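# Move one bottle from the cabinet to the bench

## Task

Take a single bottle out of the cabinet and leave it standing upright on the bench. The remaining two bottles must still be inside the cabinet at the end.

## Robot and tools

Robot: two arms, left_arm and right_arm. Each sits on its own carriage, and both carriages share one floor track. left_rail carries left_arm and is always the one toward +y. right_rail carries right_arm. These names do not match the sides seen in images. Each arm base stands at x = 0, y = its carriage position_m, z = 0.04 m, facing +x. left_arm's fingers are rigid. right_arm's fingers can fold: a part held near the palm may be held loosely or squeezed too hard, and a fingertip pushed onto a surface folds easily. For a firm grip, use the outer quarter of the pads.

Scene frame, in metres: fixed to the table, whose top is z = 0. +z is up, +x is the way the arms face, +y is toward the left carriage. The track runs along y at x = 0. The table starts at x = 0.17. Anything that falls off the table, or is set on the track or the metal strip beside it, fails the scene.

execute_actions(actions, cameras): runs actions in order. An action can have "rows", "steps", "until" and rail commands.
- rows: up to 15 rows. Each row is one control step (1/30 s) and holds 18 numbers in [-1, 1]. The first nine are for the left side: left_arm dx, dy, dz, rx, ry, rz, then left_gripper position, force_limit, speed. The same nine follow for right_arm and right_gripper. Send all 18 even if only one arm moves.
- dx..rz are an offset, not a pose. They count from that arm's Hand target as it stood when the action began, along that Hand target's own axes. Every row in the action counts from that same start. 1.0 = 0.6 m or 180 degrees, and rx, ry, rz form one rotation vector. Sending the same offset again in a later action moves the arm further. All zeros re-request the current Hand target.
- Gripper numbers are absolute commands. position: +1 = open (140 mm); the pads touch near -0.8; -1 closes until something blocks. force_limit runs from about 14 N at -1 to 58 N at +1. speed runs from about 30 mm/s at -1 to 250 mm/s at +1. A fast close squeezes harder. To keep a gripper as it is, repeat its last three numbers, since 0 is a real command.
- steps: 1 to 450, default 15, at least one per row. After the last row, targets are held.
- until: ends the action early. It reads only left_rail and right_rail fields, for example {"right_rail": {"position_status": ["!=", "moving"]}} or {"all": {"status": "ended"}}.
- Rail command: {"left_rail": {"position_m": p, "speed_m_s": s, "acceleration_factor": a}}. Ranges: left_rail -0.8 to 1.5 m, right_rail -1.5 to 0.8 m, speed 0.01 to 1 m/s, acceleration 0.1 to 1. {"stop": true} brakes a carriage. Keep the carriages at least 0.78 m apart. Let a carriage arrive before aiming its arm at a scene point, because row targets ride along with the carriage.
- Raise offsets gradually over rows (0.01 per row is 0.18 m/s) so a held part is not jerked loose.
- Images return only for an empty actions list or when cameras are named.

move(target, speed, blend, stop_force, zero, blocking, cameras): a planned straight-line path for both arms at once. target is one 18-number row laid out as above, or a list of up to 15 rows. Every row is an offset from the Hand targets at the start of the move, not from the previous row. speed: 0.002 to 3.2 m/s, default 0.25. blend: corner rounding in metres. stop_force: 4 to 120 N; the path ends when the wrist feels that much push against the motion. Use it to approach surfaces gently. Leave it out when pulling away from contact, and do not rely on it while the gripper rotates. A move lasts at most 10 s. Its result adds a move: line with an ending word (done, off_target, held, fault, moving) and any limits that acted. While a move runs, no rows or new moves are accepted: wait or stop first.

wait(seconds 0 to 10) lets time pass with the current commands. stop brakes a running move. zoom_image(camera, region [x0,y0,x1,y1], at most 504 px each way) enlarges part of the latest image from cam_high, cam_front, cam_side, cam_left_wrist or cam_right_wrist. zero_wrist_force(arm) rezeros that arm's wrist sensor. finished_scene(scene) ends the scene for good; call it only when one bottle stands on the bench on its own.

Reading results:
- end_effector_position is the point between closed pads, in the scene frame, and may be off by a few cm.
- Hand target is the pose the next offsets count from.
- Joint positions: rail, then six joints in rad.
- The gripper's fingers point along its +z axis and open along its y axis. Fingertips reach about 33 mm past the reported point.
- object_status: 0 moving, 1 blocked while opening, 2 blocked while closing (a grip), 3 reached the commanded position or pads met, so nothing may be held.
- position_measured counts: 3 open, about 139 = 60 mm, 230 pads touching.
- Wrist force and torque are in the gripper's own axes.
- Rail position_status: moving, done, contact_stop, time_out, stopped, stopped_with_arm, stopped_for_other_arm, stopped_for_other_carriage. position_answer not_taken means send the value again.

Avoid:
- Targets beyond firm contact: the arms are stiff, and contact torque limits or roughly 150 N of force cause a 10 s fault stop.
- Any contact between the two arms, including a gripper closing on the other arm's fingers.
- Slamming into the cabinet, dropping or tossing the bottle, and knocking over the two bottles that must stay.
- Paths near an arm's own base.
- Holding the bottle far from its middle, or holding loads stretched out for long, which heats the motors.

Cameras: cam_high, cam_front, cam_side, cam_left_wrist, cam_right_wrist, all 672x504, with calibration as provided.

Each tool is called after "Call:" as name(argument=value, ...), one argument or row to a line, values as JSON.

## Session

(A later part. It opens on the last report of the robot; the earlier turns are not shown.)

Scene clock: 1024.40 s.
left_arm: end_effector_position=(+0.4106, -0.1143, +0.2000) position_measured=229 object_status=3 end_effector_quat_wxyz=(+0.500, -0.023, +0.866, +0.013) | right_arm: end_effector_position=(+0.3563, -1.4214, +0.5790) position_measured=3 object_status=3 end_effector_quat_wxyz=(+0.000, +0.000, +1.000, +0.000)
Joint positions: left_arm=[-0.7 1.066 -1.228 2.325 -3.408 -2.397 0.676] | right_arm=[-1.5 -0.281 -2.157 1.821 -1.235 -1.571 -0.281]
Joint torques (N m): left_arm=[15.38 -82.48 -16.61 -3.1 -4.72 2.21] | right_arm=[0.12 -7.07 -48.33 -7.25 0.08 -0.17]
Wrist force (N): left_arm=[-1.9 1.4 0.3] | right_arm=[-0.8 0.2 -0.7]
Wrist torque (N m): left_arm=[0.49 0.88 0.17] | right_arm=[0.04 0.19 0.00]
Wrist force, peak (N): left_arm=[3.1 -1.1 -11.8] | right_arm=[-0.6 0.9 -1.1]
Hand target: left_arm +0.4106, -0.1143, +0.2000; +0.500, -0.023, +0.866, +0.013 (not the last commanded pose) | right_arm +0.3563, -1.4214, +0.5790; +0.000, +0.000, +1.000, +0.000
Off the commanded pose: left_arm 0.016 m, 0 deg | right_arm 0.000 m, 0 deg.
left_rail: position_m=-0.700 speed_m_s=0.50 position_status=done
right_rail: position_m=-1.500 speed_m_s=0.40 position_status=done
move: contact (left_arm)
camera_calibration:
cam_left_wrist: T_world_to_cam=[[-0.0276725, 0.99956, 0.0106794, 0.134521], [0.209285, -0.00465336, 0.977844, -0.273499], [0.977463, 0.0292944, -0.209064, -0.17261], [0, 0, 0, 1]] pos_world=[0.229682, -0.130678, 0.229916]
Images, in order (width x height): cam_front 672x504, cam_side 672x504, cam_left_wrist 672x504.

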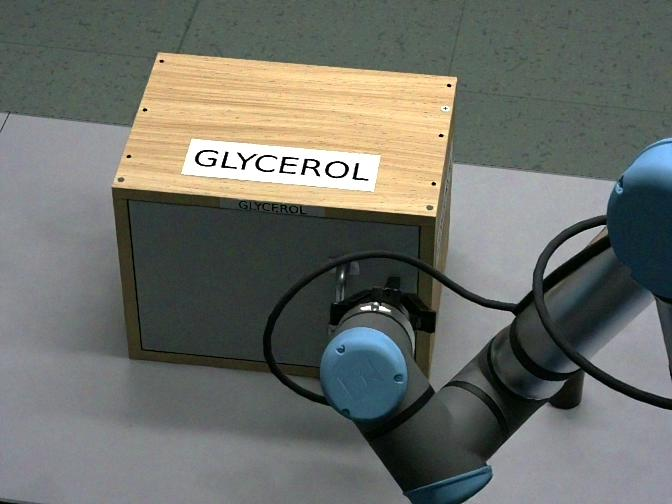

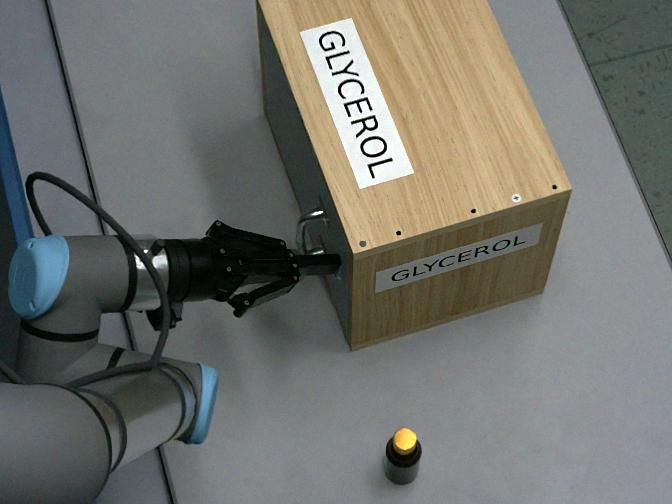

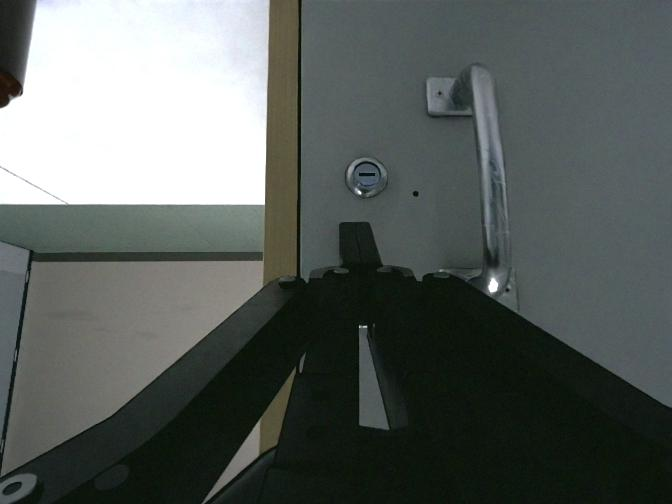

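Call:
move(
  target=[
    [0.1,0,-0.1732,0,0,0,-0.8,-1,-0.5,0,0,0,0,0,0,1,1,1],
    [-0.1165,0,-0.2982,0,0,0,-0.8,-1,-0.5,0,0,0,0,0,0,1,1,1],
  ],
  speed=[0.06,0.12],
  blend=[0.03,0],
  cameras=["cam_front","cam_side","cam_high","cam_left_wrist"],
)

Scene clock: 1040.53 s.
left_arm: end_effector_position=(+0.2907, -0.1206, +0.3499) position_measured=229 object_status=3 end_effector_quat_wxyz=(+0.500, -0.023, +0.866, +0.013) | right_arm: end_effector_position=(+0.3563, -1.4214, +0.5790) position_measured=3 object_status=3 end_effector_quat_wxyz=(+0.000, +0.000, +1.000, +0.000)
Joint positions: left_arm=[-0.7 1.264 -1.565 2.282 -2.835 -2.516 0.926] | right_arm=[-1.5 -0.281 -2.157 1.821 -1.235 -1.571 -0.281]
Joint torques (N m): left_arm=[14.79 -66.54 -47.23 -3.05 1.24 2.02] | right_arm=[1.55 -5.82 -48.26 -7.13 0.24 -0.13]
Wrist force (N): left_arm=[-3.0 0.6 1.7] | right_arm=[-0.5 0.4 -0.7]
Wrist torque (N m): left_arm=[0.30 0.95 -0.02] | right_arm=[0.09 0.12 0.01]
Wrist force, peak (N): left_arm=[-3.6 1.1 2.5] | right_arm=[-0.9 0.6 -1.0]
Hand target: left_arm +0.2907, -0.1206, +0.3500; +0.500, -0.023, +0.866, +0.013 | right_arm +0.3563, -1.4214, +0.5790; +0.000, +0.000, +1.000, +0.000
Off the commanded pose: left_arm 0.000 m, 0 deg | right_arm 0.000 m, 0 deg.
left_rail: position_m=-0.700 speed_m_s=0.50 position_status=done
right_rail: position_m=-1.500 speed_m_s=0.40 position_status=done
move: done
camera_calibration:
cam_left_wrist: T_world_to_cam=[[-0.0277712, 0.999557, 0.0107019, 0.135804], [0.20919, -0.00465765, 0.977864, -0.395032], [0.977481, 0.0293952, -0.208968, -0.0240146], [0, 0, 0, 1]] pos_world=[0.109882, -0.136878, 0.379816]
Images, in order (width x height): cam_high 672x504, cam_front 672x504, cam_side 672x504, cam_left_wrist 672x504.

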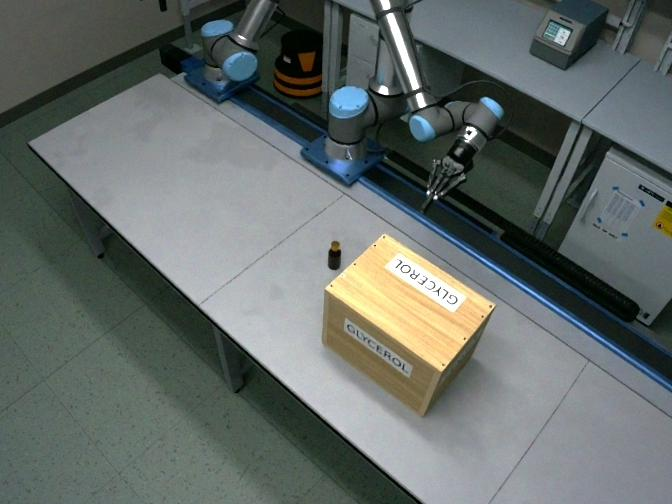

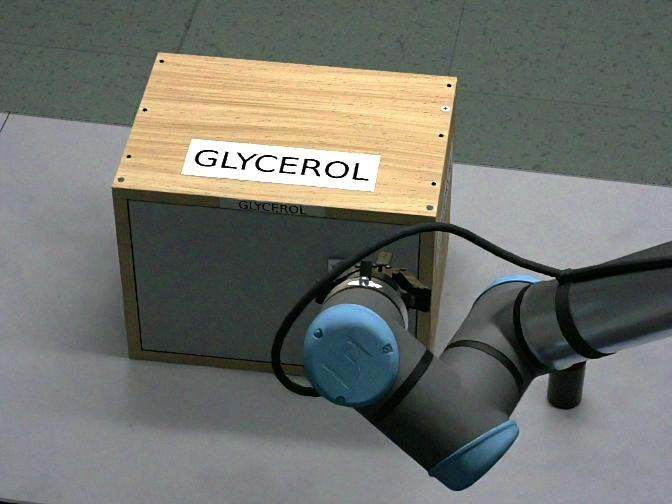

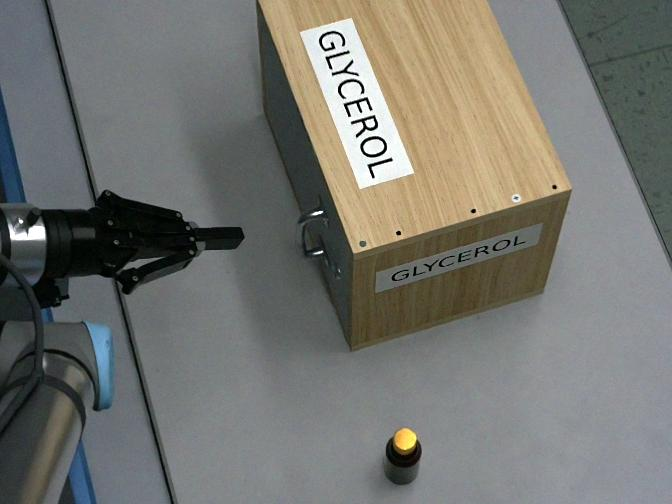

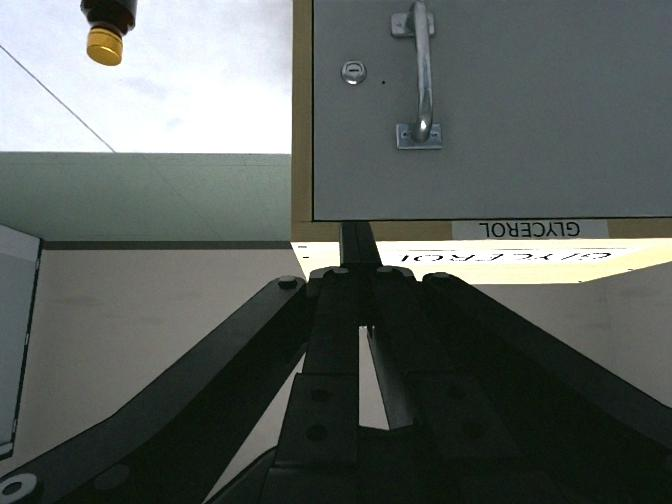

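Call:
finished_scene(
  scene=1,
)

The scene is finished: the task was done.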